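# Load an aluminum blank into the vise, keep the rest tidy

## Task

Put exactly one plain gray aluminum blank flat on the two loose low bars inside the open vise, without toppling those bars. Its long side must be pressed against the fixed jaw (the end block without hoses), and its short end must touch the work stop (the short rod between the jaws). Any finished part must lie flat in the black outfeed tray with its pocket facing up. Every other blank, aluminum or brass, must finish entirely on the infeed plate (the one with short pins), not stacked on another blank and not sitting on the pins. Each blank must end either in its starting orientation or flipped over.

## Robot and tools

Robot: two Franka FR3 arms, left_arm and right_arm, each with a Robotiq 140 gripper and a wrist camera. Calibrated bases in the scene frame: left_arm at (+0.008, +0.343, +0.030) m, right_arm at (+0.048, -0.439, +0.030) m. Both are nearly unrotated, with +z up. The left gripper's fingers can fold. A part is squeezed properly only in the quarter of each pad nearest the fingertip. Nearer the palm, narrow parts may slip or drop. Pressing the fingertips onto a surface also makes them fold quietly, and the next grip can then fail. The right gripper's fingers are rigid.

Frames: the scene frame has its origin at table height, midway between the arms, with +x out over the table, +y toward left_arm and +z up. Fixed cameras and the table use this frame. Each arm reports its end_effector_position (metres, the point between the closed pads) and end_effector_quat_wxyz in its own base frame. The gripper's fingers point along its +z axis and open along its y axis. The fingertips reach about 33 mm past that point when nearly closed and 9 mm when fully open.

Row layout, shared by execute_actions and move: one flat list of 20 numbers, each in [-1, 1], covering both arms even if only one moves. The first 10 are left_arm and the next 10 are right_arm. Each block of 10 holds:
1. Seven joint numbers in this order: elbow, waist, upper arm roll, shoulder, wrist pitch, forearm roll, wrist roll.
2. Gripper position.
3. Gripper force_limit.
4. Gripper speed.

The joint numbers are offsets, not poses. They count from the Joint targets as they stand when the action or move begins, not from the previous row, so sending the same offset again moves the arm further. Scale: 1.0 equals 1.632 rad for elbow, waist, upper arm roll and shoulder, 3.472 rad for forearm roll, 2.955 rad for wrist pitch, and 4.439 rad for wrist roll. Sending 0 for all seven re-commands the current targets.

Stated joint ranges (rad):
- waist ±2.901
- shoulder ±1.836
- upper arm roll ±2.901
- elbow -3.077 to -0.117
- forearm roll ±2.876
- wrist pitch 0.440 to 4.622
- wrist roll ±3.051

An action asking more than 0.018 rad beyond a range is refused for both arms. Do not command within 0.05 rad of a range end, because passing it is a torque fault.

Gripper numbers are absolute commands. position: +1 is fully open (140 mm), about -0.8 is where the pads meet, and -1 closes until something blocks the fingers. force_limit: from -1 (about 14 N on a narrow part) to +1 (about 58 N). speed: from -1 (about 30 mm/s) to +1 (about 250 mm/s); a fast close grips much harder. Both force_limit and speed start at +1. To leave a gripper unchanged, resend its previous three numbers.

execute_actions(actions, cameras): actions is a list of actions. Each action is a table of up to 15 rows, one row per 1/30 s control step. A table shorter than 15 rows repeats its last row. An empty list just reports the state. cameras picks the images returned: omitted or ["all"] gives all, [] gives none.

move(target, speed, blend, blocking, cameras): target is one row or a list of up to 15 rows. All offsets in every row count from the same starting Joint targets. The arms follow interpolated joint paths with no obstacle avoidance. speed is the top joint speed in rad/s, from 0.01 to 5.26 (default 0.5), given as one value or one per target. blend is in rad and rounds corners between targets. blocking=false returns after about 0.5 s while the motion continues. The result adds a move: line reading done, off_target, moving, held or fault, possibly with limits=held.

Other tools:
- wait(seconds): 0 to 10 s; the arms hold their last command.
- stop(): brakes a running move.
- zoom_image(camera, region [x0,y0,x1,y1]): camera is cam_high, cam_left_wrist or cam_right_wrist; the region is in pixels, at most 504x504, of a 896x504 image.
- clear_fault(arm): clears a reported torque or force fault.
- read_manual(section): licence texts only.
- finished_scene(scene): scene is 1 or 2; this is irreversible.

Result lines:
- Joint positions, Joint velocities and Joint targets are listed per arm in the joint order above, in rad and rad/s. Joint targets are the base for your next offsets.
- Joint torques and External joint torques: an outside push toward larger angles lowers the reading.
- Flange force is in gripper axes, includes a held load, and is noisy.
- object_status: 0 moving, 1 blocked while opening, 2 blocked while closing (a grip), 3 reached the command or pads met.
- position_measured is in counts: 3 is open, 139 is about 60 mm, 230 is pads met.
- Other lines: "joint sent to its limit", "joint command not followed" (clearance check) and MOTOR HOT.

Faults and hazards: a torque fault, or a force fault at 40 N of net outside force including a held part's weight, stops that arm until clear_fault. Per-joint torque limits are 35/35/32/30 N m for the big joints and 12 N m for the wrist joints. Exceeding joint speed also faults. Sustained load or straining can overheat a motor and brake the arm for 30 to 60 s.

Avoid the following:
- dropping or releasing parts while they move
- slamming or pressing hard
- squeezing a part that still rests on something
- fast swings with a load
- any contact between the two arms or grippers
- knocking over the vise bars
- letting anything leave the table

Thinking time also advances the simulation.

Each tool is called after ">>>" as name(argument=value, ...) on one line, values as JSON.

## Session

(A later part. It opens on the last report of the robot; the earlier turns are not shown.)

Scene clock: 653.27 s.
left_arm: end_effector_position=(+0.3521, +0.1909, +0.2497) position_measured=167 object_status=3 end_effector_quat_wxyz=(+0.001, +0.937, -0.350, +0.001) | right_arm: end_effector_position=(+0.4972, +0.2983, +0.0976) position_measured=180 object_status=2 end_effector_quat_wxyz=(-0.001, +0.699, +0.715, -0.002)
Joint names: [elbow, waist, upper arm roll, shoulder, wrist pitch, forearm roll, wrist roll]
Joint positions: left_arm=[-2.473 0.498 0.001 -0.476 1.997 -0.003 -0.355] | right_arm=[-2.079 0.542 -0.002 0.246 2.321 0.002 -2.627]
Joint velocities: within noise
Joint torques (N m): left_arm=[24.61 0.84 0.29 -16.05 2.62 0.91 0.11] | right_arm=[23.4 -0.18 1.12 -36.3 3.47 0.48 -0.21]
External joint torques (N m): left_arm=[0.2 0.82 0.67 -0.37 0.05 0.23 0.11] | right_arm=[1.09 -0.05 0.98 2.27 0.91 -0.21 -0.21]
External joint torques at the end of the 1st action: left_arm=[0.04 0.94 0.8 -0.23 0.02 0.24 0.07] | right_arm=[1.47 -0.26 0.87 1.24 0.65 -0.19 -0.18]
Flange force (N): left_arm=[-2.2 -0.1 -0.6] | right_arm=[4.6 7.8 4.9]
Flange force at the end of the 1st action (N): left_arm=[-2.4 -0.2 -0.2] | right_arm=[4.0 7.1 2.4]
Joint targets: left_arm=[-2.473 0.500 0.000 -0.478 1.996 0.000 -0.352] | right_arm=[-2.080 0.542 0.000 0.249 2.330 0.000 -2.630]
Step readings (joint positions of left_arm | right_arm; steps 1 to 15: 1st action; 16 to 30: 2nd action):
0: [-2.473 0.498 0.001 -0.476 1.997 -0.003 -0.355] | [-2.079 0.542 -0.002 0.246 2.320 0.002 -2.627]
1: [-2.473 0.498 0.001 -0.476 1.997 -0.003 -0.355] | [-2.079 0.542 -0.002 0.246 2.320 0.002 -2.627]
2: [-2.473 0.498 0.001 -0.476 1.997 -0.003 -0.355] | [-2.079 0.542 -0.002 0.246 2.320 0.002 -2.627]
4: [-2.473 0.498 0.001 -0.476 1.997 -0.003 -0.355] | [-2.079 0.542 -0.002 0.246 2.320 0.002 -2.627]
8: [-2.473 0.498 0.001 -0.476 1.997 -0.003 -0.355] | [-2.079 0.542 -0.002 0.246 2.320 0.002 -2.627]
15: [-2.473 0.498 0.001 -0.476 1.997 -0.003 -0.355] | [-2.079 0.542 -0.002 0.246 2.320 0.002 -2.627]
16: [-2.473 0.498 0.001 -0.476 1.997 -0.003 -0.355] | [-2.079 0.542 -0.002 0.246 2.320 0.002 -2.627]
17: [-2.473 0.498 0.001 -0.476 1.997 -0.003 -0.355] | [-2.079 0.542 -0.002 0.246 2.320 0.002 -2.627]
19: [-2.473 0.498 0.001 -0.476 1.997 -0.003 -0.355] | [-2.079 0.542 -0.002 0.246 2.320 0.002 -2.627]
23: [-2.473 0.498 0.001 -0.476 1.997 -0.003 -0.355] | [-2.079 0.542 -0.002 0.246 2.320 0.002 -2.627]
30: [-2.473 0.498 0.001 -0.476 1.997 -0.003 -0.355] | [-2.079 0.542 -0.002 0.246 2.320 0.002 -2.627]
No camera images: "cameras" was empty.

>>> execute_actions(actions=[[[0,0,0,0,0,0,0,-0.3,-1,-1,0.00045,0,0,-0.00093,-0.00076,0,0,-1,-1,-1],[0,0,0,0,0,0,0,-0.3,-1,-1,0.0009,0,0,-0.00187,-0.00153,0,0,-1,-1,-1],[0,0,0,0,0,0,0,-0.3,-1,-1,0.00134,0,0,-0.0028,-0.00229,0,0,-1,-1,-1]]], cameras=[])

Scene clock: 664.43 s.
left_arm: end_effector_position=(+0.3521, +0.1909, +0.2497) position_measured=167 object_status=3 end_effector_quat_wxyz=(+0.001, +0.937, -0.350, +0.001) | right_arm: end_effector_position=(+0.4972, +0.2983, +0.0976) position_measured=180 object_status=2 end_effector_quat_wxyz=(-0.001, +0.699, +0.715, -0.002)
Joint names: [elbow, waist, upper arm roll, shoulder, wrist pitch, forearm roll, wrist roll]
Joint positions: left_arm=[-2.473 0.498 0.001 -0.476 1.997 -0.003 -0.355] | right_arm=[-2.079 0.542 -0.002 0.246 2.321 0.002 -2.627]
Joint velocities: within noise
Joint torques (N m): left_arm=[24.59 0.95 0.34 -16.04 2.63 0.9 0.11] | right_arm=[24.4 -0.26 1.21 -38.77 2.92 0.49 -0.19]
External joint torques (N m): left_arm=[0.2 0.98 0.8 -0.33 0.06 0.22 0.11] | right_arm=[2.16 -0.16 1.05 -0.3 0.38 -0.19 -0.19]
Flange force (N): left_arm=[-2.4 -0.3 -0.5] | right_arm=[3.6 6.1 -1.1]
Joint targets: left_arm=[-2.473 0.500 0.000 -0.478 1.996 0.000 -0.352] | right_arm=[-2.078 0.542 0.000 0.244 2.323 0.000 -2.630]
Step readings (joint positions of left_arm | right_arm):
0: [-2.473 0.498 0.001 -0.476 1.997 -0.003 -0.355] | [-2.079 0.542 -0.002 0.246 2.321 0.002 -2.627]
1: [-2.473 0.498 0.001 -0.476 1.997 -0.003 -0.355] | [-2.079 0.542 -0.002 0.246 2.321 0.002 -2.627]
2: [-2.473 0.498 0.001 -0.476 1.997 -0.003 -0.355] | [-2.079 0.542 -0.002 0.246 2.321 0.002 -2.627]
4: [-2.473 0.498 0.001 -0.476 1.997 -0.003 -0.355] | [-2.079 0.542 -0.002 0.246 2.321 0.002 -2.627]
8: [-2.473 0.498 0.001 -0.476 1.997 -0.003 -0.355] | [-2.079 0.542 -0.002 0.246 2.321 0.002 -2.627]
15: [-2.473 0.498 0.001 -0.476 1.997 -0.003 -0.355] | [-2.079 0.542 -0.002 0.246 2.321 0.002 -2.627]
No camera images: "cameras" was empty.

>>> execute_actions(actions=[[[0,0,0,0,0,0,0,-0.3,-1,-1,0.00022,0,0,-0.00047,-0.00038,0,0,-1,-1,-1],[0,0,0,0,0,0,0,-0.3,-1,-1,0.00045,0,0,-0.00093,-0.00076,0,0,-1,-1,-1],[0,0,0,0,0,0,0,-0.3,-1,-1,0.0006,0,0,-0.0013,-0.00107,0,0,-1,-1,-1]]], cameras=[])

Scene clock: 668.13 s.
left_arm: end_effector_position=(+0.3521, +0.1909, +0.2497) position_measured=167 object_status=3 end_effector_quat_wxyz=(+0.001, +0.937, -0.350, +0.001) | right_arm: end_effector_position=(+0.4974, +0.2984, +0.0980) position_measured=180 object_status=2 end_effector_quat_wxyz=(-0.001, +0.699, +0.715, -0.002)
Joint names: [elbow, waist, upper arm roll, shoulder, wrist pitch, forearm roll, wrist roll]
Joint positions: left_arm=[-2.473 0.498 0.001 -0.476 1.997 -0.003 -0.355] | right_arm=[-2.079 0.542 -0.002 0.245 2.321 0.002 -2.627]
Joint velocities: within noise
Joint torques (N m): left_arm=[24.64 0.89 0.32 -16.06 2.63 0.92 0.11] | right_arm=[24.46 -0.33 1.21 -39.62 2.66 0.48 -0.2]
External joint torques (N m): left_arm=[0.26 0.9 0.73 -0.38 0.06 0.24 0.11] | right_arm=[2.16 -0.29 1 -1.07 0.1 -0.21 -0.2]
Flange force (N): left_arm=[-2.3 -0.3 -0.6] | right_arm=[2.6 4.7 -2.9]
Joint targets: left_arm=[-2.473 0.500 0.000 -0.478 1.996 0.000 -0.352] | right_arm=[-2.077 0.542 0.000 0.242 2.320 0.000 -2.630]
Step readings (joint positions of left_arm | right_arm):
0: [-2.473 0.498 0.001 -0.476 1.997 -0.003 -0.355] | [-2.079 0.542 -0.002 0.246 2.321 0.002 -2.627]
1: [-2.473 0.498 0.001 -0.476 1.997 -0.003 -0.355] | [-2.079 0.542 -0.002 0.246 2.321 0.002 -2.627]
2: [-2.473 0.498 0.001 -0.476 1.997 -0.003 -0.355] | [-2.079 0.542 -0.002 0.246 2.321 0.002 -2.627]
4: [-2.473 0.498 0.001 -0.476 1.997 -0.003 -0.355] | [-2.079 0.542 -0.002 0.246 2.321 0.002 -2.627]
8: [-2.473 0.498 0.001 -0.476 1.997 -0.003 -0.355] | [-2.079 0.542 -0.002 0.246 2.321 0.002 -2.627]
15: [-2.473 0.498 0.001 -0.476 1.997 -0.003 -0.355] | [-2.079 0.542 -0.002 0.245 2.321 0.002 -2.627]
No camera images: "cameras" was empty.

>>> move(target=[0,0,0,0,0,0,0,-0.3,-1,-1,0.00651,0.00452,0,0.00342,-0.00171,0,0.00166,-1,-1,-1], speed=0.02, cameras=["cam_right_wrist"])

>>> zoom_image(camera="cam_right_wrist", region=[390, 70, 590, 200])

Scene clock: 672.47 s.
left_arm: end_effector_position=(+0.3521, +0.1909, +0.2497) position_measured=167 object_status=3 end_effector_quat_wxyz=(+0.001, +0.937, -0.350, +0.001) | right_arm: end_effector_position=(+0.4986, +0.3034, +0.1003) position_measured=180 object_status=2 end_effector_quat_wxyz=(-0.001, +0.697, +0.717, +0.001)
Joint names: [elbow, waist, upper arm roll, shoulder, wrist pitch, forearm roll, wrist roll]
Joint positions: left_arm=[-2.473 0.498 0.001 -0.476 1.997 -0.003 -0.355] | right_arm=[-2.07 0.548 -0.002 0.248 2.319 0.002 -2.627]
Joint velocities: left_arm=[within noise] | right_arm=[0.001 0.001 0 0 -0.003 0 0.002]
Joint torques (N m): left_arm=[24.57 0.85 0.32 -16.04 2.63 0.92 0.1] | right_arm=[25.21 0.09 1.16 -38.87 2.3 0.52 0.14]
External joint torques (N m): left_arm=[0.12 0.89 0.77 -0.26 0.05 0.24 0.1] | right_arm=[2.77 0.06 0.89 -0.11 -0.28 -0.18 0.14]
Flange force (N): left_arm=[-2.3 -0.3 -0.3] | right_arm=[6.1 8.9 -2.6]
Joint targets: left_arm=[-2.473 0.500 0.000 -0.478 1.996 0.000 -0.352] | right_arm=[-2.067 0.549 0.000 0.248 2.315 0.000 -2.623]
move: done
camera_calibration:
cam_right_wrist: T_world_to_cam=[[0.998879, 0.046767, -0.00733337, -0.502003], [0.046423, -0.937417, 0.3451, 0.230763], [0.00926485, -0.345053, -0.938537, 0.329701], [0, 0, 0, 1]] pos_world=[0.487673, 0.353563, 0.226119]
Images, in order (width x height): cam_right_wrist 896x504.

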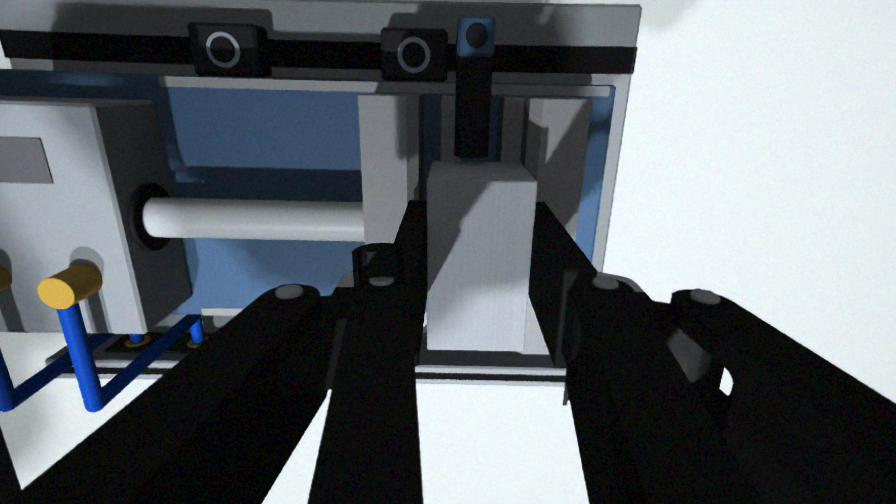

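Scaled by 2.520 from the camera's 896x504 image, which has a finer 1280x720 frame.

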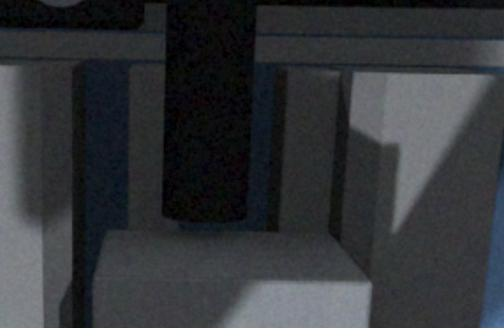

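>>> execute_actions(actions=[[[0,0,0,0,0,0,0,-0.3,-1,-1,0.00062,0.00045,0,0.00042,-0.00011,0,0.00017,-1,-1,-1],[0,0,0,0,0,0,0,-0.3,-1,-1,0.00123,0.0009,0,0.00083,-0.00022,0,0.00033,-1,-1,-1]],[[0,0,0,0,0,0,0,-0.3,-1,-1,0.00062,0.00045,0,0.00042,-0.00011,0,0.00017,-1,-1,-1],[0,0,0,0,0,0,0,-0.3,-1,-1,0.00123,0.0009,0,0.00083,-0.00022,0,0.00033,-1,-1,-1]],[[0,0,0,0,0,0,0,-0.3,-1,-1,0.00062,0.00045,0,0.00042,-0.00011,0,0.00017,-1,-1,-1],[0,0,0,0,0,0,0,-0.3,-1,-1,0.00123,0.0009,0,0.00083,-0.00022,0,0.00033,-1,-1,-1]]], cameras=[])

Scene clock: 701.27 s.
left_arm: end_effector_position=(+0.3521, +0.1909, +0.2497) position_measured=167 object_status=3 end_effector_quat_wxyz=(+0.001, +0.937, -0.350, +0.001) | right_arm: end_effector_position=(+0.4985, +0.3063, +0.1003) position_measured=180 object_status=2 end_effector_quat_wxyz=(-0.001, +0.697, +0.717, +0.000)
Joint names: [elbow, waist, upper arm roll, shoulder, wrist pitch, forearm roll, wrist roll]
Joint positions: left_arm=[-2.473 0.498 0.001 -0.476 1.997 -0.003 -0.355] | right_arm=[-2.064 0.552 -0.002 0.252 2.316 0.002 -2.622]
Joint velocities: within noise
Joint torques (N m): left_arm=[24.64 0.9 0.34 -16.04 2.64 0.92 0.1] | right_arm=[25.05 0.24 1.13 -38.76 2.41 0.51 0.06]
External joint torques (N m): left_arm=[0.2 0.84 0.68 -0.25 0.06 0.23 0.1] | right_arm=[2.6 0.36 0.98 0.18 -0.16 -0.19 0.06]
External joint torques at the end of the 1st action: left_arm=[0.08 0.88 0.75 -0.26 0.04 0.22 0.09] | right_arm=[2.69 0.22 1 0.13 -0.14 -0.19 0.13]
External joint torques at the end of the 2nd action: left_arm=[0.13 0.99 0.83 -0.34 0.05 0.24 0.12] | right_arm=[2.58 0 0.82 0.03 -0.13 -0.2 0.1]
Flange force (N): left_arm=[-2.0 -0.5 -0.4] | right_arm=[6.3 8.7 -1.8]
Flange force at the end of the 1st action (N): left_arm=[-2.3 -0.2 -0.3] | right_arm=[6.4 8.9 -1.9]
Flange force at the end of the 2nd action (N): left_arm=[-2.6 -0.1 -0.4] | right_arm=[5.7 8.5 -2.0]
Joint targets: left_arm=[-2.473 0.500 0.000 -0.478 1.996 0.000 -0.352] | right_arm=[-2.061 0.554 0.000 0.252 2.313 0.000 -2.618]
Step readings (joint positions of left_arm | right_arm; steps 1 to 15: 1st action; 16 to 30: 2nd action; 31 to 45: 3rd action):
0: [-2.473 0.498 0.001 -0.476 1.997 -0.003 -0.355] | [-2.069 0.548 -0.002 0.248 2.318 0.002 -2.626]
1: [-2.473 0.498 0.001 -0.476 1.997 -0.003 -0.355] | [-2.069 0.548 -0.002 0.248 2.318 0.002 -2.626]
2: [-2.473 0.498 0.001 -0.476 1.997 -0.003 -0.355] | [-2.069 0.548 -0.002 0.248 2.318 0.002 -2.626]
4: [-2.473 0.498 0.001 -0.476 1.997 -0.003 -0.355] | [-2.068 0.549 -0.002 0.249 2.318 0.002 -2.625]
8: [-2.473 0.498 0.001 -0.476 1.997 -0.003 -0.355] | [-2.068 0.549 -0.002 0.249 2.318 0.002 -2.625]
15: [-2.473 0.498 0.001 -0.476 1.997 -0.003 -0.355] | [-2.068 0.549 -0.002 0.249 2.317 0.002 -2.625]
16: [-2.473 0.498 0.001 -0.476 1.997 -0.003 -0.355] | [-2.068 0.549 -0.002 0.249 2.317 0.002 -2.625]
17: [-2.473 0.498 0.001 -0.476 1.997 -0.003 -0.355] | [-2.067 0.549 -0.002 0.250 2.317 0.002 -2.625]
19: [-2.473 0.498 0.001 -0.476 1.997 -0.003 -0.355] | [-2.066 0.550 -0.002 0.250 2.317 0.002 -2.624]
23: [-2.473 0.498 0.001 -0.476 1.997 -0.003 -0.355] | [-2.066 0.551 -0.002 0.251 2.317 0.002 -2.624]
30: [-2.473 0.498 0.001 -0.476 1.997 -0.003 -0.355] | [-2.066 0.551 -0.002 0.251 2.317 0.002 -2.623]
31: [-2.473 0.498 0.001 -0.476 1.997 -0.003 -0.355] | [-2.066 0.551 -0.002 0.251 2.317 0.002 -2.623]
32: [-2.473 0.498 0.001 -0.476 1.997 -0.003 -0.355] | [-2.065 0.551 -0.002 0.251 2.317 0.002 -2.623]
34: [-2.473 0.498 0.001 -0.476 1.997 -0.003 -0.355] | [-2.064 0.552 -0.002 0.252 2.317 0.002 -2.623]
38: [-2.473 0.498 0.001 -0.476 1.997 -0.003 -0.355] | [-2.064 0.552 -0.002 0.252 2.316 0.002 -2.622]
45: [-2.473 0.498 0.001 -0.476 1.997 -0.003 -0.355] | [-2.064 0.552 -0.002 0.252 2.316 0.002 -2.622]
No camera images: "cameras" was empty.

>>> execute_actions(actions=[[[0,0,0,0,0,0,0,-0.3,-1,-1,0.00062,0.00045,0,0.00042,-0.00011,0,0.00017,-1,-1,-1],[0,0,0,0,0,0,0,-0.3,-1,-1,0.00123,0.0009,0,0.00083,-0.00022,0,0.00033,-1,-1,-1]],[[0,0,0,0,0,0,0,-0.3,-1,-1,0.00062,0.00045,0,0.00042,-0.00011,0,0.00017,-1,-1,-1],[0,0,0,0,0,0,0,-0.3,-1,-1,0.00123,0.0009,0,0.00083,-0.00022,0,0.00033,-1,-1,-1]]], cameras=["cam_right_wrist"])

>>> zoom_image(camera="cam_right_wrist", region=[390, 70, 590, 200])

Scene clock: 706.13 s.
left_arm: end_effector_position=(+0.3521, +0.1909, +0.2497) position_measured=167 object_status=3 end_effector_quat_wxyz=(+0.001, +0.937, -0.350, +0.001) | right_arm: end_effector_position=(+0.4985, +0.3064, +0.1001) position_measured=180 object_status=2 end_effector_quat_wxyz=(+0.000, +0.697, +0.717, -0.001)
Joint names: [elbow, waist, upper arm roll, shoulder, wrist pitch, forearm roll, wrist roll]
Joint positions: left_arm=[-2.473 0.498 0.001 -0.476 1.997 -0.003 -0.355] | right_arm=[-2.06 0.553 -0.002 0.254 2.312 0.001 -2.619]
Joint velocities: within noise
Joint torques (N m): left_arm=[24.61 0.88 0.31 -16.05 2.64 0.92 0.09] | right_arm=[25.28 1.76 2.45 -38.63 2.81 0.88 0.11]
External joint torques (N m): left_arm=[0.07 0.93 0.78 -0.23 0.04 0.23 0.09] | right_arm=[2.88 1.7 2.14 0.35 0.25 0.18 0.11]
External joint torques at the end of the 1st action: left_arm=[0.19 0.95 0.79 -0.35 0.07 0.24 0.1] | right_arm=[2.96 1.1 1.75 0.09 0.09 -0.08 0.06]
Flange force (N): left_arm=[-2.3 -0.3 -0.2] | right_arm=[8.8 8.5 -0.8]
Flange force at the end of the 1st action (N): left_arm=[-2.4 -0.3 -0.5] | right_arm=[7.9 8.8 -1.7]
Joint targets: left_arm=[-2.473 0.500 0.000 -0.478 1.996 0.000 -0.352] | right_arm=[-2.057 0.557 0.000 0.254 2.312 0.000 -2.615]
Step readings (joint positions of left_arm | right_arm; steps 1 to 15: 1st action; 16 to 30: 2nd action):
0: [-2.473 0.498 0.001 -0.476 1.997 -0.003 -0.355] | [-2.063 0.552 -0.002 0.252 2.316 0.002 -2.621]
1: [-2.473 0.498 0.001 -0.476 1.997 -0.003 -0.355] | [-2.063 0.552 -0.002 0.252 2.316 0.002 -2.621]
2: [-2.473 0.498 0.001 -0.476 1.997 -0.003 -0.355] | [-2.063 0.552 -0.002 0.252 2.315 0.002 -2.621]
4: [-2.473 0.498 0.001 -0.476 1.997 -0.003 -0.355] | [-2.062 0.552 -0.002 0.253 2.315 0.002 -2.621]
8: [-2.473 0.498 0.001 -0.476 1.997 -0.003 -0.355] | [-2.062 0.552 -0.002 0.253 2.314 0.002 -2.621]
15: [-2.473 0.498 0.001 -0.476 1.997 -0.003 -0.355] | [-2.062 0.552 -0.002 0.253 2.314 0.002 -2.620]
16: [-2.473 0.498 0.001 -0.476 1.997 -0.003 -0.355] | [-2.062 0.552 -0.002 0.253 2.314 0.002 -2.620]
17: [-2.473 0.498 0.001 -0.476 1.997 -0.003 -0.355] | [-2.062 0.552 -0.002 0.253 2.314 0.002 -2.620]
19: [-2.473 0.498 0.001 -0.476 1.997 -0.003 -0.355] | [-2.061 0.553 -0.002 0.254 2.313 0.001 -2.620]
23: [-2.473 0.498 0.001 -0.476 1.997 -0.003 -0.355] | [-2.060 0.553 -0.002 0.254 2.312 0.001 -2.619]
30: [-2.473 0.498 0.001 -0.476 1.997 -0.003 -0.355] | [-2.060 0.553 -0.002 0.254 2.312 0.001 -2.619]
camera_calibration:
cam_right_wrist: T_world_to_cam=[[0.998955, 0.0446681, -0.00967421, -0.501202], [0.0452454, -0.936626, 0.347396, 0.233796], [0.00645639, -0.34747, -0.937669, 0.332627], [0, 0, 0, 1]] pos_world=[0.487953, 0.356946, 0.225826]
Images, in order (width x height): cam_right_wrist 896x504.

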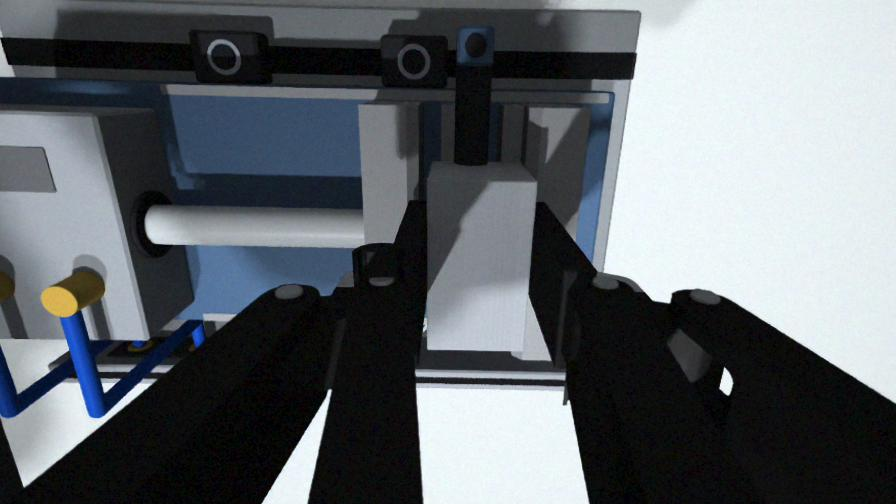

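Scaled by 2.520 from the camera's 896x504 image, which has a finer 1280x720 frame.

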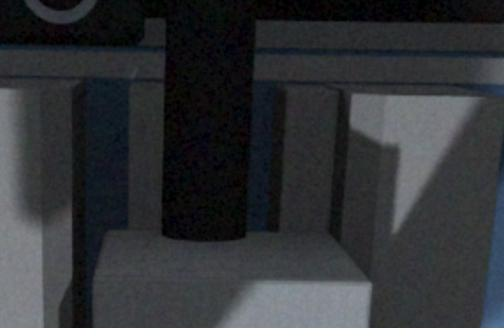

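>>> execute_actions(actions=[[[0,0,0,0,0,0,0,-0.3,-1,-1,-0.00074,-0.00054,0,-0.0005,0.00013,0,-0.0002,-1,-1,-1],[0,0,0,0,0,0,0,-0.3,-1,-1,-0.00148,-0.00108,0,-0.001,0.00026,0,-0.0004,-1,-1,-1]],[[0,0,0,0,0,0,0,-0.3,-1,-1,0.0007,-0.00019,0,0.00048,-0.00013,0,-0.00007,-1,-1,-1],[0,0,0,0,0,0,0,-0.3,-1,-1,0.00143,-0.00038,0,0.00097,-0.00025,0,-0.00014,-1,-1,-1]],[[0,0,0,0,0,0,0,-0.3,-1,-1,0.0007,-0.00019,0,0.00048,-0.00013,0,-0.00007,-1,-1,-1],[0,0,0,0,0,0,0,-0.3,-1,-1,0.00143,-0.00038,0,0.00097,-0.00025,0,-0.00014,-1,-1,-1]]], cameras=[])

Scene clock: 712.47 s.
left_arm: end_effector_position=(+0.3521, +0.1909, +0.2497) position_measured=167 object_status=3 end_effector_quat_wxyz=(+0.001, +0.937, -0.350, +0.001) | right_arm: end_effector_position=(+0.4986, +0.3064, +0.0998) position_measured=180 object_status=2 end_effector_quat_wxyz=(-0.001, +0.697, +0.717, -0.002)
Joint names: [elbow, waist, upper arm roll, shoulder, wrist pitch, forearm roll, wrist roll]
Joint positions: left_arm=[-2.473 0.498 0.001 -0.476 1.997 -0.003 -0.355] | right_arm=[-2.058 0.553 -0.002 0.256 2.31 0.001 -2.618]
Joint velocities: within noise
Joint torques (N m): left_arm=[24.62 0.9 0.31 -16.04 2.63 0.91 0.11] | right_arm=[25.48 1.05 2.48 -38.65 2.9 0.91 -0.06]
External joint torques (N m): left_arm=[0.18 0.97 0.81 -0.26 0.05 0.23 0.11] | right_arm=[3.1 1.13 2.3 0.29 0.35 0.21 -0.06]
External joint torques at the end of the 1st action: left_arm=[0.15 0.85 0.69 -0.28 0.06 0.23 0.1] | right_arm=[2.37 1.32 2.31 -0.28 0.4 0.2 -0.04]
External joint torques at the end of the 2nd action: left_arm=[0.21 0.87 0.75 -0.33 0.05 0.24 0.1] | right_arm=[2.64 1.13 2.23 0.22 0.3 0.21 -0.03]
Flange force (N): left_arm=[-2.4 -0.5 -0.4] | right_arm=[8.4 9.5 -0.9]
Flange force at the end of the 1st action (N): left_arm=[-2.1 -0.3 -0.3] | right_arm=[6.4 5.5 -1.2]
Flange force at the end of the 2nd action (N): left_arm=[-2.2 -0.3 -0.5] | right_arm=[7.4 7.8 -0.8]
Joint targets: left_arm=[-2.473 0.500 0.000 -0.478 1.996 0.000 -0.352] | right_arm=[-2.054 0.554 0.000 0.256 2.311 0.000 -2.618]
Step readings (joint positions of left_arm | right_arm; steps 1 to 15: 1st action; 16 to 30: 2nd action; 31 to 45: 3rd action):
0: [-2.473 0.498 0.001 -0.476 1.997 -0.003 -0.355] | [-2.060 0.553 -0.002 0.255 2.312 0.001 -2.618]
1: [-2.473 0.498 0.001 -0.476 1.997 -0.003 -0.355] | [-2.060 0.553 -0.002 0.255 2.312 0.001 -2.618]
2: [-2.473 0.498 0.001 -0.476 1.997 -0.003 -0.355] | [-2.060 0.553 -0.002 0.255 2.312 0.001 -2.618]
4: [-2.473 0.498 0.001 -0.476 1.997 -0.003 -0.355] | [-2.060 0.553 -0.002 0.255 2.312 0.001 -2.618]
8: [-2.473 0.498 0.001 -0.476 1.997 -0.003 -0.355] | [-2.060 0.553 -0.002 0.255 2.312 0.001 -2.618]
15: [-2.473 0.498 0.001 -0.476 1.997 -0.003 -0.355] | [-2.060 0.553 -0.002 0.255 2.312 0.001 -2.618]
16: [-2.473 0.498 0.001 -0.476 1.997 -0.003 -0.355] | [-2.060 0.553 -0.002 0.255 2.312 0.001 -2.618]
17: [-2.473 0.498 0.001 -0.476 1.997 -0.003 -0.355] | [-2.060 0.553 -0.002 0.255 2.312 0.001 -2.618]
19: [-2.473 0.498 0.001 -0.476 1.997 -0.003 -0.355] | [-2.060 0.553 -0.002 0.255 2.312 0.001 -2.618]
23: [-2.473 0.498 0.001 -0.476 1.997 -0.003 -0.355] | [-2.060 0.553 -0.002 0.255 2.312 0.001 -2.618]
30: [-2.473 0.498 0.001 -0.476 1.997 -0.003 -0.355] | [-2.060 0.553 -0.002 0.255 2.312 0.001 -2.618]
31: [-2.473 0.498 0.001 -0.476 1.997 -0.003 -0.355] | [-2.060 0.553 -0.002 0.255 2.312 0.001 -2.618]
32: [-2.473 0.498 0.001 -0.476 1.997 -0.003 -0.355] | [-2.059 0.553 -0.002 0.255 2.312 0.001 -2.618]
34: [-2.473 0.498 0.001 -0.476 1.997 -0.003 -0.355] | [-2.059 0.553 -0.002 0.255 2.311 0.001 -2.618]
38: [-2.473 0.498 0.001 -0.476 1.997 -0.003 -0.355] | [-2.058 0.553 -0.002 0.256 2.311 0.001 -2.618]
45: [-2.473 0.498 0.001 -0.476 1.997 -0.003 -0.355] | [-2.058 0.553 -0.002 0.256 2.311 0.001 -2.618]
No camera images: "cameras" was empty.

>>> execute_actions(actions=[[[0,0,0,0,0,0,0,-0.3,-1,-1,0.0007,-0.00019,0,0.00048,-0.00013,0,-0.00007,-1,-1,-1],[0,0,0,0,0,0,0,-0.3,-1,-1,0.00143,-0.00038,0,0.00097,-0.00025,0,-0.00014,-1,-1,-1]],[[0,0,0,0,0,0,0,-0.3,-1,-1,0.0007,-0.00019,0,0.00048,-0.00013,0,-0.00007,-1,-1,-1],[0,0,0,0,0,0,0,-0.3,-1,-1,0.00143,-0.00038,0,0.00097,-0.00025,0,-0.00014,-1,-1,-1]]], cameras=[])

Scene clock: 716.50 s.
left_arm: end_effector_position=(+0.3520, +0.1909, +0.2497) position_measured=167 object_status=3 end_effector_quat_wxyz=(+0.001, +0.937, -0.350, +0.001) | right_arm: end_effector_position=(+0.4991, +0.3065, +0.0992) position_measured=180 object_status=2 end_effector_quat_wxyz=(-0.001, +0.698, +0.717, -0.003)
Joint names: [elbow, waist, upper arm roll, shoulder, wrist pitch, forearm roll, wrist roll]
Joint positions: left_arm=[-2.473 0.498 0.001 -0.476 1.997 -0.003 -0.355] | right_arm=[-2.054 0.552 -0.002 0.26 2.308 0.001 -2.618]
Joint velocities: within noise
Joint torques (N m): left_arm=[24.62 0.87 0.28 -16.08 2.64 0.91 0.09] | right_arm=[25.82 0.51 2.15 -39.19 3.04 0.92 -0.16]
External joint torques (N m): left_arm=[0.18 0.9 0.73 -0.31 0.06 0.23 0.09] | right_arm=[3.44 0.56 1.93 -0.17 0.49 0.22 -0.16]
External joint torques at the end of the 1st action: left_arm=[0.2 0.84 0.75 -0.31 0.04 0.23 0.1] | right_arm=[3.28 0.71 2.24 0 0.45 0.23 -0.11]
Flange force (N): left_arm=[-2.2 -0.3 -0.4] | right_arm=[7.4 10.0 -1.5]
Flange force at the end of the 1st action (N): left_arm=[-2.2 -0.3 -0.5] | right_arm=[7.7 9.6 -1.2]
Joint targets: left_arm=[-2.473 0.500 0.000 -0.478 1.996 0.000 -0.352] | right_arm=[-2.050 0.553 0.000 0.259 2.310 0.000 -2.620]
Step readings (joint positions of left_arm | right_arm; steps 1 to 15: 1st action; 16 to 30: 2nd action):
0: [-2.473 0.498 0.001 -0.476 1.997 -0.003 -0.355] | [-2.058 0.553 -0.002 0.256 2.310 0.001 -2.618]
1: [-2.473 0.498 0.001 -0.476 1.997 -0.003 -0.355] | [-2.058 0.553 -0.002 0.256 2.310 0.001 -2.618]
2: [-2.473 0.498 0.001 -0.476 1.997 -0.003 -0.355] | [-2.058 0.553 -0.002 0.256 2.310 0.001 -2.618]
4: [-2.473 0.498 0.001 -0.476 1.997 -0.003 -0.355] | [-2.057 0.553 -0.002 0.257 2.310 0.001 -2.618]
8: [-2.473 0.498 0.001 -0.476 1.997 -0.003 -0.355] | [-2.056 0.553 -0.002 0.258 2.309 0.001 -2.618]
15: [-2.473 0.498 0.001 -0.476 1.997 -0.003 -0.355] | [-2.056 0.553 -0.002 0.258 2.309 0.001 -2.618]
16: [-2.473 0.498 0.001 -0.476 1.997 -0.003 -0.355] | [-2.056 0.553 -0.002 0.258 2.309 0.001 -2.618]
17: [-2.473 0.498 0.001 -0.476 1.997 -0.003 -0.355] | [-2.056 0.553 -0.002 0.258 2.309 0.001 -2.618]
19: [-2.473 0.498 0.001 -0.476 1.997 -0.003 -0.355] | [-2.055 0.553 -0.002 0.259 2.309 0.001 -2.618]
23: [-2.473 0.498 0.001 -0.476 1.997 -0.003 -0.355] | [-2.054 0.552 -0.002 0.260 2.308 0.001 -2.618]
30: [-2.473 0.498 0.001 -0.476 1.997 -0.003 -0.355] | [-2.054 0.552 -0.002 0.260 2.308 0.001 -2.618]
No camera images: "cameras" was empty.

>>> execute_actions(actions=[[[0,0,0,0,0,0,0,-0.3,-1,-1,0.0008,-0.00019,0,0.00028,-0.00033,0,-0.00007,-1,-1,-1],[0,0,0,0,0,0,0,-0.3,-1,-1,0.00165,-0.00038,0,0.0005,-0.00063,0,-0.00014,-1,-1,-1]],[[0,0,0,0,0,0,0,-0.3,-1,-1,0.0008,-0.00019,0,0.00028,-0.00033,0,-0.00007,-1,-1,-1],[0,0,0,0,0,0,0,-0.3,-1,-1,0.00165,-0.00038,0,0.0005,-0.00063,0,-0.00014,-1,-1,-1]],[[0,0,0,0,0,0,0,-0.3,-1,-1,0.0008,-0.00019,0,0.00028,-0.00033,0,-0.00007,-1,-1,-1],[0,0,0,0,0,0,0,-0.3,-1,-1,0.00165,-0.00038,0,0.0005,-0.00063,0,-0.00014,-1,-1,-1]]], cameras=["cam_right_wrist"])

>>> zoom_image(camera="cam_right_wrist", region=[390, 70, 590, 200])

Scene clock: 722.37 s.
left_arm: end_effector_position=(+0.3520, +0.1909, +0.2497) position_measured=167 object_status=3 end_effector_quat_wxyz=(+0.001, +0.937, -0.350, +0.001) | right_arm: end_effector_position=(+0.4993, +0.3066, +0.0992) position_measured=180 object_status=2 end_effector_quat_wxyz=(-0.001, +0.698, +0.717, -0.005)
Joint names: [elbow, waist, upper arm roll, shoulder, wrist pitch, forearm roll, wrist roll]
Joint positions: left_arm=[-2.473 0.498 0.001 -0.476 1.997 -0.003 -0.355] | right_arm=[-2.047 0.552 -0.002 0.264 2.3 0.001 -2.618]
Joint velocities: within noise
Joint torques (N m): left_arm=[24.63 0.87 0.32 -16.08 2.64 0.93 0.09] | right_arm=[26.58 -0.71 1.24 -40.05 3.35 0.65 -0.19]
External joint torques (N m): left_arm=[0.17 0.85 0.71 -0.29 0.05 0.24 0.09] | right_arm=[4.15 -0.72 0.96 -0.8 0.81 -0.05 -0.19]
External joint torques at the end of the 1st action: left_arm=[0.07 0.86 0.79 -0.24 0.04 0.23 0.11] | right_arm=[3.72 0.04 1.54 -0.27 0.56 0.22 -0.12]
External joint torques at the end of the 2nd action: left_arm=[0.17 0.9 0.79 -0.31 0.05 0.24 0.1] | right_arm=[4.02 -0.36 1.1 -0.64 0.68 0.1 -0.17]
Flange force (N): left_arm=[-2.2 -0.3 -0.4] | right_arm=[6.0 11.6 -2.3]
Flange force at the end of the 1st action (N): left_arm=[-2.3 -0.3 -0.2] | right_arm=[7.1 11.0 -1.8]
Flange force at the end of the 2nd action (N): left_arm=[-2.3 -0.3 -0.4] | right_arm=[6.5 11.4 -2.3]
Joint targets: left_arm=[-2.473 0.500 0.000 -0.478 1.996 0.000 -0.352] | right_arm=[-2.042 0.551 0.000 0.262 2.304 0.000 -2.622]
Step readings (joint positions of left_arm | right_arm; steps 1 to 15: 1st action; 16 to 30: 2nd action; 31 to 45: 3rd action):
0: [-2.473 0.498 0.001 -0.476 1.997 -0.003 -0.355] | [-2.054 0.552 -0.002 0.260 2.308 0.001 -2.618]
1: [-2.473 0.498 0.001 -0.476 1.997 -0.003 -0.355] | [-2.054 0.552 -0.002 0.260 2.308 0.001 -2.618]
2: [-2.473 0.498 0.001 -0.476 1.997 -0.003 -0.355] | [-2.053 0.552 -0.002 0.260 2.307 0.001 -2.618]
4: [-2.473 0.498 0.001 -0.476 1.997 -0.003 -0.355] | [-2.053 0.552 -0.002 0.261 2.306 0.001 -2.618]
8: [-2.473 0.498 0.001 -0.476 1.997 -0.003 -0.355] | [-2.052 0.552 -0.002 0.261 2.306 0.001 -2.618]
15: [-2.473 0.498 0.001 -0.476 1.997 -0.003 -0.355] | [-2.052 0.552 -0.002 0.261 2.306 0.001 -2.618]
16: [-2.473 0.498 0.001 -0.476 1.997 -0.003 -0.355] | [-2.052 0.552 -0.002 0.261 2.305 0.001 -2.618]
17: [-2.473 0.498 0.001 -0.476 1.997 -0.003 -0.355] | [-2.051 0.552 -0.002 0.261 2.305 0.001 -2.618]
19: [-2.473 0.498 0.001 -0.476 1.997 -0.003 -0.355] | [-2.050 0.552 -0.002 0.262 2.304 0.001 -2.618]
23: [-2.473 0.498 0.001 -0.476 1.997 -0.003 -0.355] | [-2.050 0.552 -0.002 0.262 2.303 0.001 -2.618]
30: [-2.473 0.498 0.001 -0.476 1.997 -0.003 -0.355] | [-2.049 0.552 -0.002 0.262 2.303 0.001 -2.618]
31: [-2.473 0.498 0.001 -0.476 1.997 -0.003 -0.355] | [-2.049 0.552 -0.002 0.262 2.303 0.001 -2.618]
32: [-2.473 0.498 0.001 -0.476 1.997 -0.003 -0.355] | [-2.049 0.552 -0.002 0.262 2.302 0.001 -2.618]
34: [-2.473 0.498 0.001 -0.476 1.997 -0.003 -0.355] | [-2.048 0.552 -0.002 0.263 2.301 0.001 -2.618]
38: [-2.473 0.498 0.001 -0.476 1.997 -0.003 -0.355] | [-2.047 0.552 -0.002 0.263 2.301 0.001 -2.618]
45: [-2.473 0.498 0.001 -0.476 1.997 -0.003 -0.355] | [-2.047 0.552 -0.002 0.263 2.300 0.001 -2.618]
camera_calibration:
cam_right_wrist: T_world_to_cam=[[0.998895, 0.0439824, -0.0165453, -0.501174], [0.0469915, -0.935164, 0.351083, 0.232482], [-0.0000311542, -0.351473, -0.936198, 0.336199], [0, 0, 0, 1]] pos_world=[0.489706, 0.357617, 0.224837]
Images, in order (width x height): cam_right_wrist 896x504.

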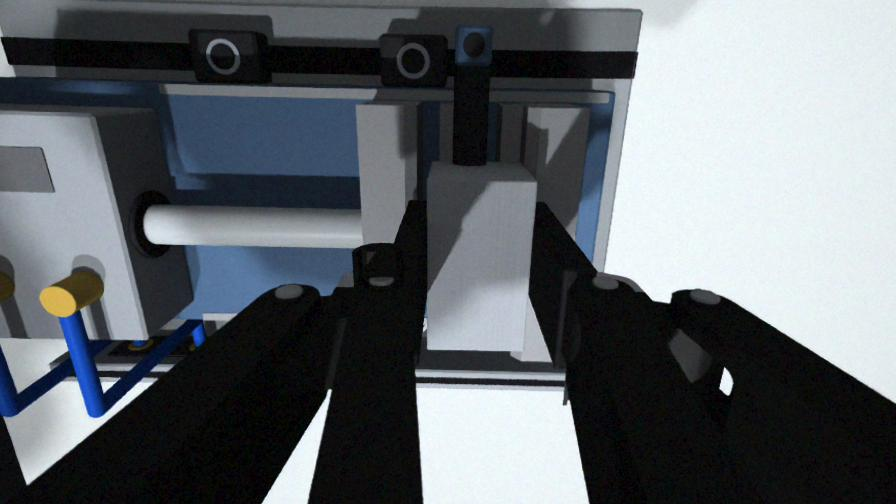

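Scaled by 2.520 from the camera's 896x504 image, which has a finer 1280x720 frame.

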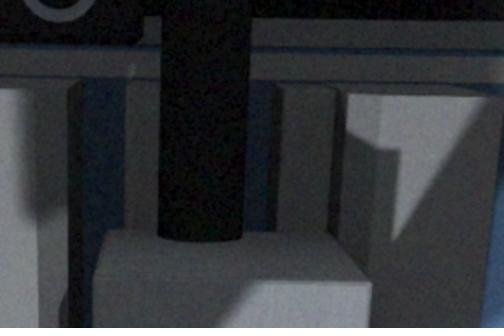

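>>> execute_actions(actions=[[[0,0,0,0,0,0,0,-0.3,-1,-1,-0.001,0.00022,0,-0.00027,0.00038,0,0.00008,-1,-1,-1],[0,0,0,0,0,0,0,-0.3,-1,-1,-0.0019,0.00044,0,-0.00054,0.00076,0,0.00016,-1,-1,-1]],[[0,0,0,0,0,0,0,-0.3,-1,-1,-0.00014,0,0,0.00028,0.00023,0,0,-1,-1,-1],[0,0,0,0,0,0,0,-0.3,-1,-1,-0.00027,0,0,0.00056,0.00046,0,0,-1,-1,-1]],[[0,0,0,0,0,0,0,-0.3,-1,-1,-0.00014,0,0,0.00028,0.00023,0,0,-1,-1,-1],[0,0,0,0,0,0,0,-0.3,-1,-1,-0.00027,0,0,0.00056,0.00046,0,0,-1,-1,-1]]], cameras=[])

Scene clock: 734.07 s.
left_arm: end_effector_position=(+0.3520, +0.1909, +0.2497) position_measured=167 object_status=3 end_effector_quat_wxyz=(+0.001, +0.937, -0.350, +0.001) | right_arm: end_effector_position=(+0.4993, +0.3066, +0.0992) position_measured=180 object_status=2 end_effector_quat_wxyz=(-0.001, +0.698, +0.717, -0.005)
Joint names: [elbow, waist, upper arm roll, shoulder, wrist pitch, forearm roll, wrist roll]
Joint positions: left_arm=[-2.473 0.498 0.001 -0.476 1.997 -0.003 -0.355] | right_arm=[-2.047 0.552 -0.002 0.264 2.3 0.001 -2.618]
Joint velocities: within noise
Joint torques (N m): left_arm=[24.62 0.87 0.31 -16.04 2.63 0.91 0.09] | right_arm=[25.14 -0.27 1.17 -39.51 3.39 0.69 -0.21]
External joint torques (N m): left_arm=[0.16 0.81 0.67 -0.29 0.04 0.22 0.09] | right_arm=[2.73 -0.28 0.89 -0.24 0.85 -0.01 -0.21]
External joint torques at the end of the 1st action: left_arm=[0.18 0.9 0.75 -0.32 0.06 0.23 0.13] | right_arm=[3.19 -0.35 0.89 -0.78 0.79 -0.01 -0.17]
External joint torques at the end of the 2nd action: left_arm=[0.17 0.8 0.74 -0.33 0.07 0.25 0.13] | right_arm=[2.92 -0.26 0.97 -0.66 0.68 -0.01 -0.23]
Flange force (N): left_arm=[-2.1 -0.2 -0.4] | right_arm=[4.3 7.8 -0.4]
Flange force at the end of the 1st action (N): left_arm=[-2.3 -0.3 -0.4] | right_arm=[4.5 8.2 -1.7]
Flange force at the end of the 2nd action (N): left_arm=[-2.3 -0.2 -0.4] | right_arm=[4.3 7.7 -1.6]
Joint targets: left_arm=[-2.473 0.500 0.000 -0.478 1.996 0.000 -0.352] | right_arm=[-2.046 0.551 0.000 0.263 2.309 0.000 -2.621]
Step readings (joint positions of left_arm | right_arm; steps 1 to 15: 1st action; 16 to 30: 2nd action; 31 to 45: 3rd action):
0: [-2.473 0.498 0.001 -0.476 1.997 -0.003 -0.355] | [-2.047 0.552 -0.002 0.264 2.300 0.001 -2.618]
1: [-2.473 0.498 0.001 -0.476 1.997 -0.003 -0.355] | [-2.047 0.552 -0.002 0.264 2.300 0.001 -2.618]
2: [-2.473 0.498 0.001 -0.476 1.997 -0.003 -0.355] | [-2.047 0.552 -0.002 0.264 2.300 0.001 -2.618]
4: [-2.473 0.498 0.001 -0.476 1.997 -0.003 -0.355] | [-2.047 0.552 -0.002 0.264 2.300 0.001 -2.618]
8: [-2.473 0.498 0.001 -0.476 1.997 -0.003 -0.355] | [-2.047 0.552 -0.002 0.264 2.300 0.001 -2.618]
15: [-2.473 0.498 0.001 -0.476 1.997 -0.003 -0.355] | [-2.047 0.552 -0.002 0.264 2.300 0.001 -2.618]
16: [-2.473 0.498 0.001 -0.476 1.997 -0.003 -0.355] | [-2.047 0.552 -0.002 0.264 2.300 0.001 -2.618]
17: [-2.473 0.498 0.001 -0.476 1.997 -0.003 -0.355] | [-2.047 0.552 -0.002 0.264 2.300 0.001 -2.618]
19: [-2.473 0.498 0.001 -0.476 1.997 -0.003 -0.355] | [-2.047 0.552 -0.002 0.264 2.300 0.001 -2.618]
23: [-2.473 0.498 0.001 -0.476 1.997 -0.003 -0.355] | [-2.047 0.552 -0.002 0.264 2.300 0.001 -2.618]
30: [-2.473 0.498 0.001 -0.476 1.997 -0.003 -0.355] | [-2.047 0.552 -0.002 0.264 2.300 0.001 -2.618]
31: [-2.473 0.498 0.001 -0.476 1.997 -0.003 -0.355] | [-2.047 0.552 -0.002 0.264 2.300 0.001 -2.618]
32: [-2.473 0.498 0.001 -0.476 1.997 -0.003 -0.355] | [-2.047 0.552 -0.002 0.264 2.300 0.001 -2.618]
34: [-2.473 0.498 0.001 -0.476 1.997 -0.003 -0.355] | [-2.047 0.552 -0.002 0.264 2.300 0.001 -2.618]
38: [-2.473 0.498 0.001 -0.476 1.997 -0.003 -0.355] | [-2.047 0.552 -0.002 0.264 2.300 0.001 -2.618]
45: [-2.473 0.498 0.001 -0.476 1.997 -0.003 -0.355] | [-2.047 0.552 -0.002 0.264 2.300 0.001 -2.618]
No camera images: "cameras" was empty.

>>> execute_actions(actions=[[[0,0,0,0,0,0,0,-0.3,-1,-1,-0.00018,0,0,0.00037,0.0003,0,0,-1,-1,-1],[0,0,0,0,0,0,0,-0.3,-1,-1,-0.00036,0,0,0.00075,0.00061,0,0,-1,-1,-1]],[[0,0,0,0,0,0,0,-0.3,-1,-1,-0.00018,0,0,0.00037,0.0003,0,0,-1,-1,-1],[0,0,0,0,0,0,0,-0.3,-1,-1,-0.00036,0,0,0.00075,0.00061,0,0,-1,-1,-1]],[[0,0,0,0,0,0,0,-0.3,-1,-1,-0.00018,0,0,0.00037,0.0003,0,0,-1,-1,-1],[0,0,0,0,0,0,0,-0.3,-1,-1,-0.00036,0,0,0.00075,0.00061,0,0,-1,-1,-1]]], cameras=[])

Scene clock: 738.57 s.
left_arm: end_effector_position=(+0.3520, +0.1909, +0.2497) position_measured=167 object_status=3 end_effector_quat_wxyz=(+0.001, +0.937, -0.350, +0.001) | right_arm: end_effector_position=(+0.4993, +0.3066, +0.0977) position_measured=180 object_status=2 end_effector_quat_wxyz=(-0.001, +0.698, +0.717, -0.005)
Joint names: [elbow, waist, upper arm roll, shoulder, wrist pitch, forearm roll, wrist roll]
Joint positions: left_arm=[-2.473 0.498 0.001 -0.476 1.997 -0.003 -0.355] | right_arm=[-2.048 0.552 -0.002 0.266 2.303 0.001 -2.618]
Joint velocities: left_arm=[within noise] | right_arm=[0.002 0 0 0.001 0 0 0.004]
Joint torques (N m): left_arm=[24.61 0.85 0.34 -16.01 2.65 0.91 0.13] | right_arm=[24.64 -0.26 1.45 -38.31 3.68 0.81 -0.19]
External joint torques (N m): left_arm=[0.14 0.86 0.76 -0.21 0.06 0.22 0.13] | right_arm=[2.28 0.05 1.46 0.97 1.14 0.11 -0.19]
External joint torques at the end of the 1st action: left_arm=[0.17 0.8 0.66 -0.39 0.06 0.22 0.08] | right_arm=[2.72 -0.23 1.02 0.03 1.01 0.04 -0.16]
External joint torques at the end of the 2nd action: left_arm=[0.18 0.87 0.79 -0.23 0.05 0.23 0.11] | right_arm=[2.49 -0.2 1.25 -0.01 1.03 0.13 -0.2]
Flange force (N): left_arm=[-2.2 -0.5 -0.3] | right_arm=[5.5 8.4 2.4]
Flange force at the end of the 1st action (N): left_arm=[-2.1 0.1 -0.5] | right_arm=[4.8 8.2 0.4]
Flange force at the end of the 2nd action (N): left_arm=[-2.2 -0.5 -0.4] | right_arm=[4.3 7.2 0.5]
Joint targets: left_arm=[-2.473 0.500 0.000 -0.478 1.996 0.000 -0.352] | right_arm=[-2.047 0.551 0.000 0.266 2.314 0.000 -2.621]
Step readings (joint positions of left_arm | right_arm; steps 1 to 15: 1st action; 16 to 30: 2nd action; 31 to 45: 3rd action):
0: [-2.473 0.498 0.001 -0.476 1.997 -0.003 -0.355] | [-2.047 0.552 -0.002 0.264 2.300 0.001 -2.618]
1: [-2.473 0.498 0.001 -0.476 1.997 -0.003 -0.355] | [-2.047 0.552 -0.002 0.264 2.300 0.001 -2.618]
2: [-2.473 0.498 0.001 -0.476 1.997 -0.003 -0.355] | [-2.047 0.552 -0.002 0.264 2.300 0.001 -2.618]
4: [-2.473 0.498 0.001 -0.476 1.997 -0.003 -0.355] | [-2.047 0.552 -0.002 0.264 2.300 0.001 -2.618]
8: [-2.473 0.498 0.001 -0.476 1.997 -0.003 -0.355] | [-2.047 0.552 -0.002 0.264 2.301 0.001 -2.618]
15: [-2.473 0.498 0.001 -0.476 1.997 -0.003 -0.355] | [-2.047 0.552 -0.002 0.264 2.301 0.001 -2.618]
16: [-2.473 0.498 0.001 -0.476 1.997 -0.003 -0.355] | [-2.047 0.552 -0.002 0.264 2.301 0.001 -2.618]
17: [-2.473 0.498 0.001 -0.476 1.997 -0.003 -0.355] | [-2.047 0.552 -0.002 0.264 2.301 0.001 -2.618]
19: [-2.473 0.498 0.001 -0.476 1.997 -0.003 -0.355] | [-2.047 0.552 -0.002 0.265 2.301 0.001 -2.618]
23: [-2.473 0.498 0.001 -0.476 1.997 -0.003 -0.355] | [-2.047 0.552 -0.002 0.265 2.302 0.001 -2.618]
30: [-2.473 0.498 0.001 -0.476 1.997 -0.003 -0.355] | [-2.048 0.552 -0.002 0.265 2.302 0.001 -2.618]
31: [-2.473 0.498 0.001 -0.476 1.997 -0.003 -0.355] | [-2.048 0.552 -0.002 0.265 2.302 0.001 -2.618]
32: [-2.473 0.498 0.001 -0.476 1.997 -0.003 -0.355] | [-2.048 0.552 -0.002 0.265 2.303 0.001 -2.618]
34: [-2.473 0.498 0.001 -0.476 1.997 -0.003 -0.355] | [-2.048 0.552 -0.002 0.266 2.303 0.001 -2.618]
38: [-2.473 0.498 0.001 -0.476 1.997 -0.003 -0.355] | [-2.048 0.552 -0.002 0.266 2.303 0.001 -2.618]
45: [-2.473 0.498 0.001 -0.476 1.997 -0.003 -0.355] | [-2.048 0.552 -0.002 0.266 2.303 0.001 -2.618]
No camera images: "cameras" was empty.

>>> execute_actions(actions=[[[0,0,0,0,0,0,0,-0.3,-1,-1,-0.00014,0,0,0.00028,0.00023,0,0,-1,-1,-1],[0,0,0,0,0,0,0,-0.3,-1,-1,-0.00027,0,0,0.00056,0.00046,0,0,-1,-1,-1]]], cameras=["cam_right_wrist"])

Scene clock: 742.70 s.
left_arm: end_effector_position=(+0.3520, +0.1909, +0.2497) position_measured=167 object_status=3 end_effector_quat_wxyz=(+0.001, +0.937, -0.350, +0.001) | right_arm: end_effector_position=(+0.4993, +0.3066, +0.0977) position_measured=180 object_status=2 end_effector_quat_wxyz=(-0.001, +0.698, +0.717, -0.005)
Joint names: [elbow, waist, upper arm roll, shoulder, wrist pitch, forearm roll, wrist roll]
Joint positions: left_arm=[-2.473 0.498 0.001 -0.476 1.997 -0.003 -0.355] | right_arm=[-2.048 0.552 -0.002 0.266 2.303 0.001 -2.618]
Joint velocities: within noise
Joint torques (N m): left_arm=[24.62 0.85 0.3 -16.05 2.65 0.91 0.11] | right_arm=[24.48 -0.19 1.43 -37.72 3.83 0.79 -0.2]
External joint torques (N m): left_arm=[0.17 0.92 0.8 -0.3 0.06 0.23 0.1] | right_arm=[2.22 -0.29 1.07 1.41 1.32 0.1 -0.2]
Flange force (N): left_arm=[-2.4 -0.4 -0.4] | right_arm=[5.3 9.4 3.5]
Joint targets: left_arm=[-2.473 0.500 0.000 -0.478 1.996 0.000 -0.352] | right_arm=[-2.048 0.551 0.000 0.267 2.316 0.000 -2.621]
Step readings (joint positions of left_arm | right_arm):
0: [-2.473 0.498 0.001 -0.476 1.997 -0.003 -0.355] | [-2.048 0.552 -0.002 0.266 2.303 0.001 -2.618]
1: [-2.473 0.498 0.001 -0.476 1.997 -0.003 -0.355] | [-2.048 0.552 -0.002 0.266 2.303 0.001 -2.618]
2: [-2.473 0.498 0.001 -0.476 1.997 -0.003 -0.355] | [-2.048 0.552 -0.002 0.266 2.303 0.001 -2.618]
4: [-2.473 0.498 0.001 -0.476 1.997 -0.003 -0.355] | [-2.048 0.552 -0.002 0.266 2.303 0.001 -2.618]
8: [-2.473 0.498 0.001 -0.476 1.997 -0.003 -0.355] | [-2.048 0.552 -0.002 0.266 2.303 0.001 -2.618]
15: [-2.473 0.498 0.001 -0.476 1.997 -0.003 -0.355] | [-2.048 0.552 -0.002 0.266 2.303 0.001 -2.618]
camera_calibration:
cam_right_wrist: T_world_to_cam=[[0.998891, 0.0440387, -0.0166769, -0.501186], [0.0470904, -0.935129, 0.351164, 0.232929], [-0.000130269, -0.35156, -0.936165, 0.334868], [0, 0, 0, 1]] pos_world=[0.489705, 0.357616, 0.223337]
Images, in order (width x height): cam_right_wrist 896x504.

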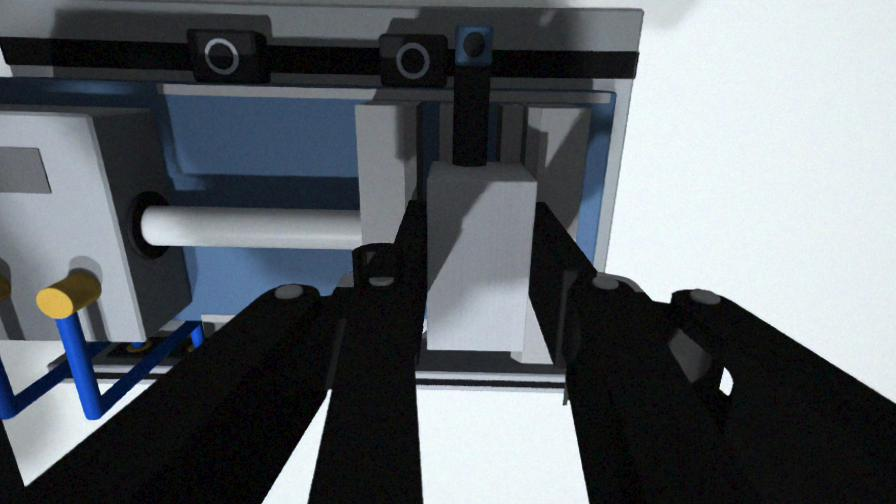

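>>> execute_actions(actions=[])

Scene clock: 758.07 s.
left_arm: end_effector_position=(+0.3520, +0.1909, +0.2497) position_measured=167 object_status=3 end_effector_quat_wxyz=(+0.001, +0.937, -0.350, +0.001) | right_arm: end_effector_position=(+0.4993, +0.3066, +0.0977) position_measured=180 object_status=2 end_effector_quat_wxyz=(-0.001, +0.698, +0.717, -0.005)
Joint names: [elbow, waist, upper arm roll, shoulder, wrist pitch, forearm roll, wrist roll]
Joint positions: left_arm=[-2.473 0.498 0.001 -0.476 1.997 -0.003 -0.355] | right_arm=[-2.048 0.552 -0.002 0.266 2.303 0.001 -2.618]
Joint velocities: within noise
Joint torques (N m): left_arm=[24.63 0.83 0.34 -16.03 2.65 0.92 0.09] | right_arm=[24.41 -0.32 1.4 -37.72 3.84 0.79 -0.19]
External joint torques (N m): left_arm=[0.25 0.84 0.77 -0.37 0.08 0.24 0.09] | right_arm=[2.08 -0.3 1.15 1.51 1.31 0.09 -0.19]
Flange force (N): left_arm=[-2.2 -0.3 -0.6] | right_arm=[5.2 9.1 3.8]
Joint targets: left_arm=[-2.473 0.500 0.000 -0.478 1.996 0.000 -0.352] | right_arm=[-2.048 0.551 0.000 0.267 2.316 0.000 -2.621]
Tool commands: left_gripper/position=-0.3 left_gripper/force_limit=-1.0 left_gripper/speed=-1.0 right_gripper/position=-1.0 right_gripper/force_limit=-1.0 right_gripper/speed=-1.0
camera_calibration:
cam_left_wrist: T_world_to_cam=[[-0.656468, -0.754352, 0.00179383, 0.381617], [-0.710252, 0.618888, 0.335438, 0.0562676], [-0.254149, 0.21893, -0.94206, 0.425759], [0, 0, 0, 1]] pos_world=[0.398689, 0.159838, 0.381532]
cam_right_wrist: T_world_to_cam=[[0.998895, 0.043945, -0.0166426, -0.501163], [0.0469907, -0.935133, 0.351166, 0.232979], [-0.000131, -0.35156, -0.936165, 0.334868], [0, 0, 0, 1]] pos_world=[0.489705, 0.357616, 0.223337]

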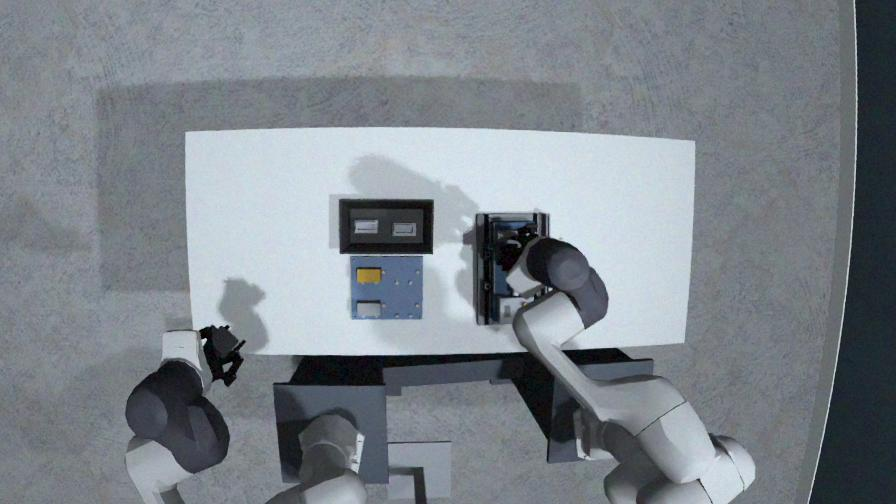

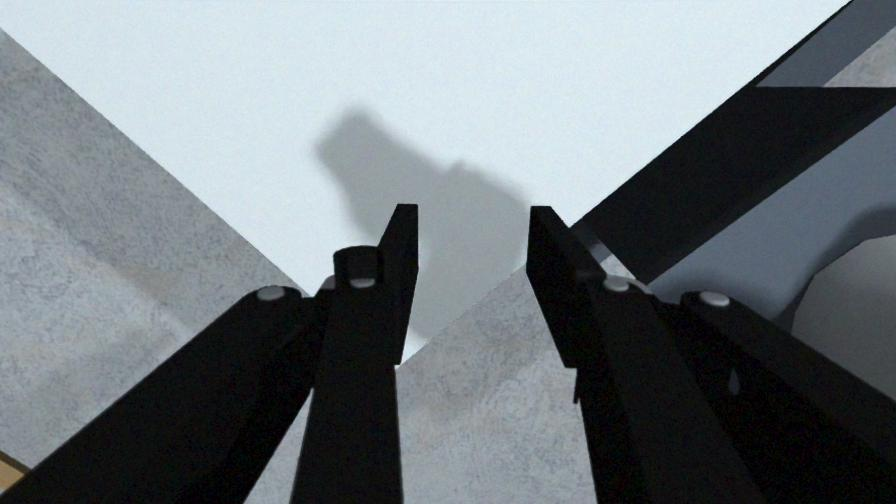

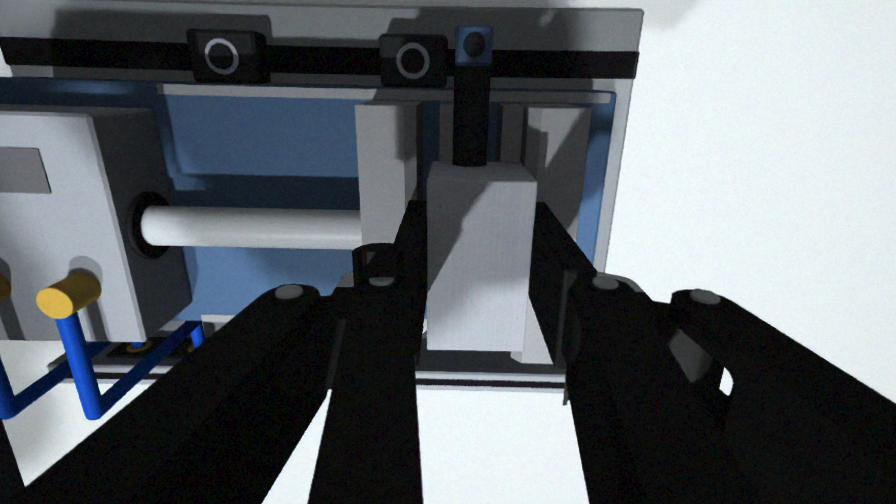

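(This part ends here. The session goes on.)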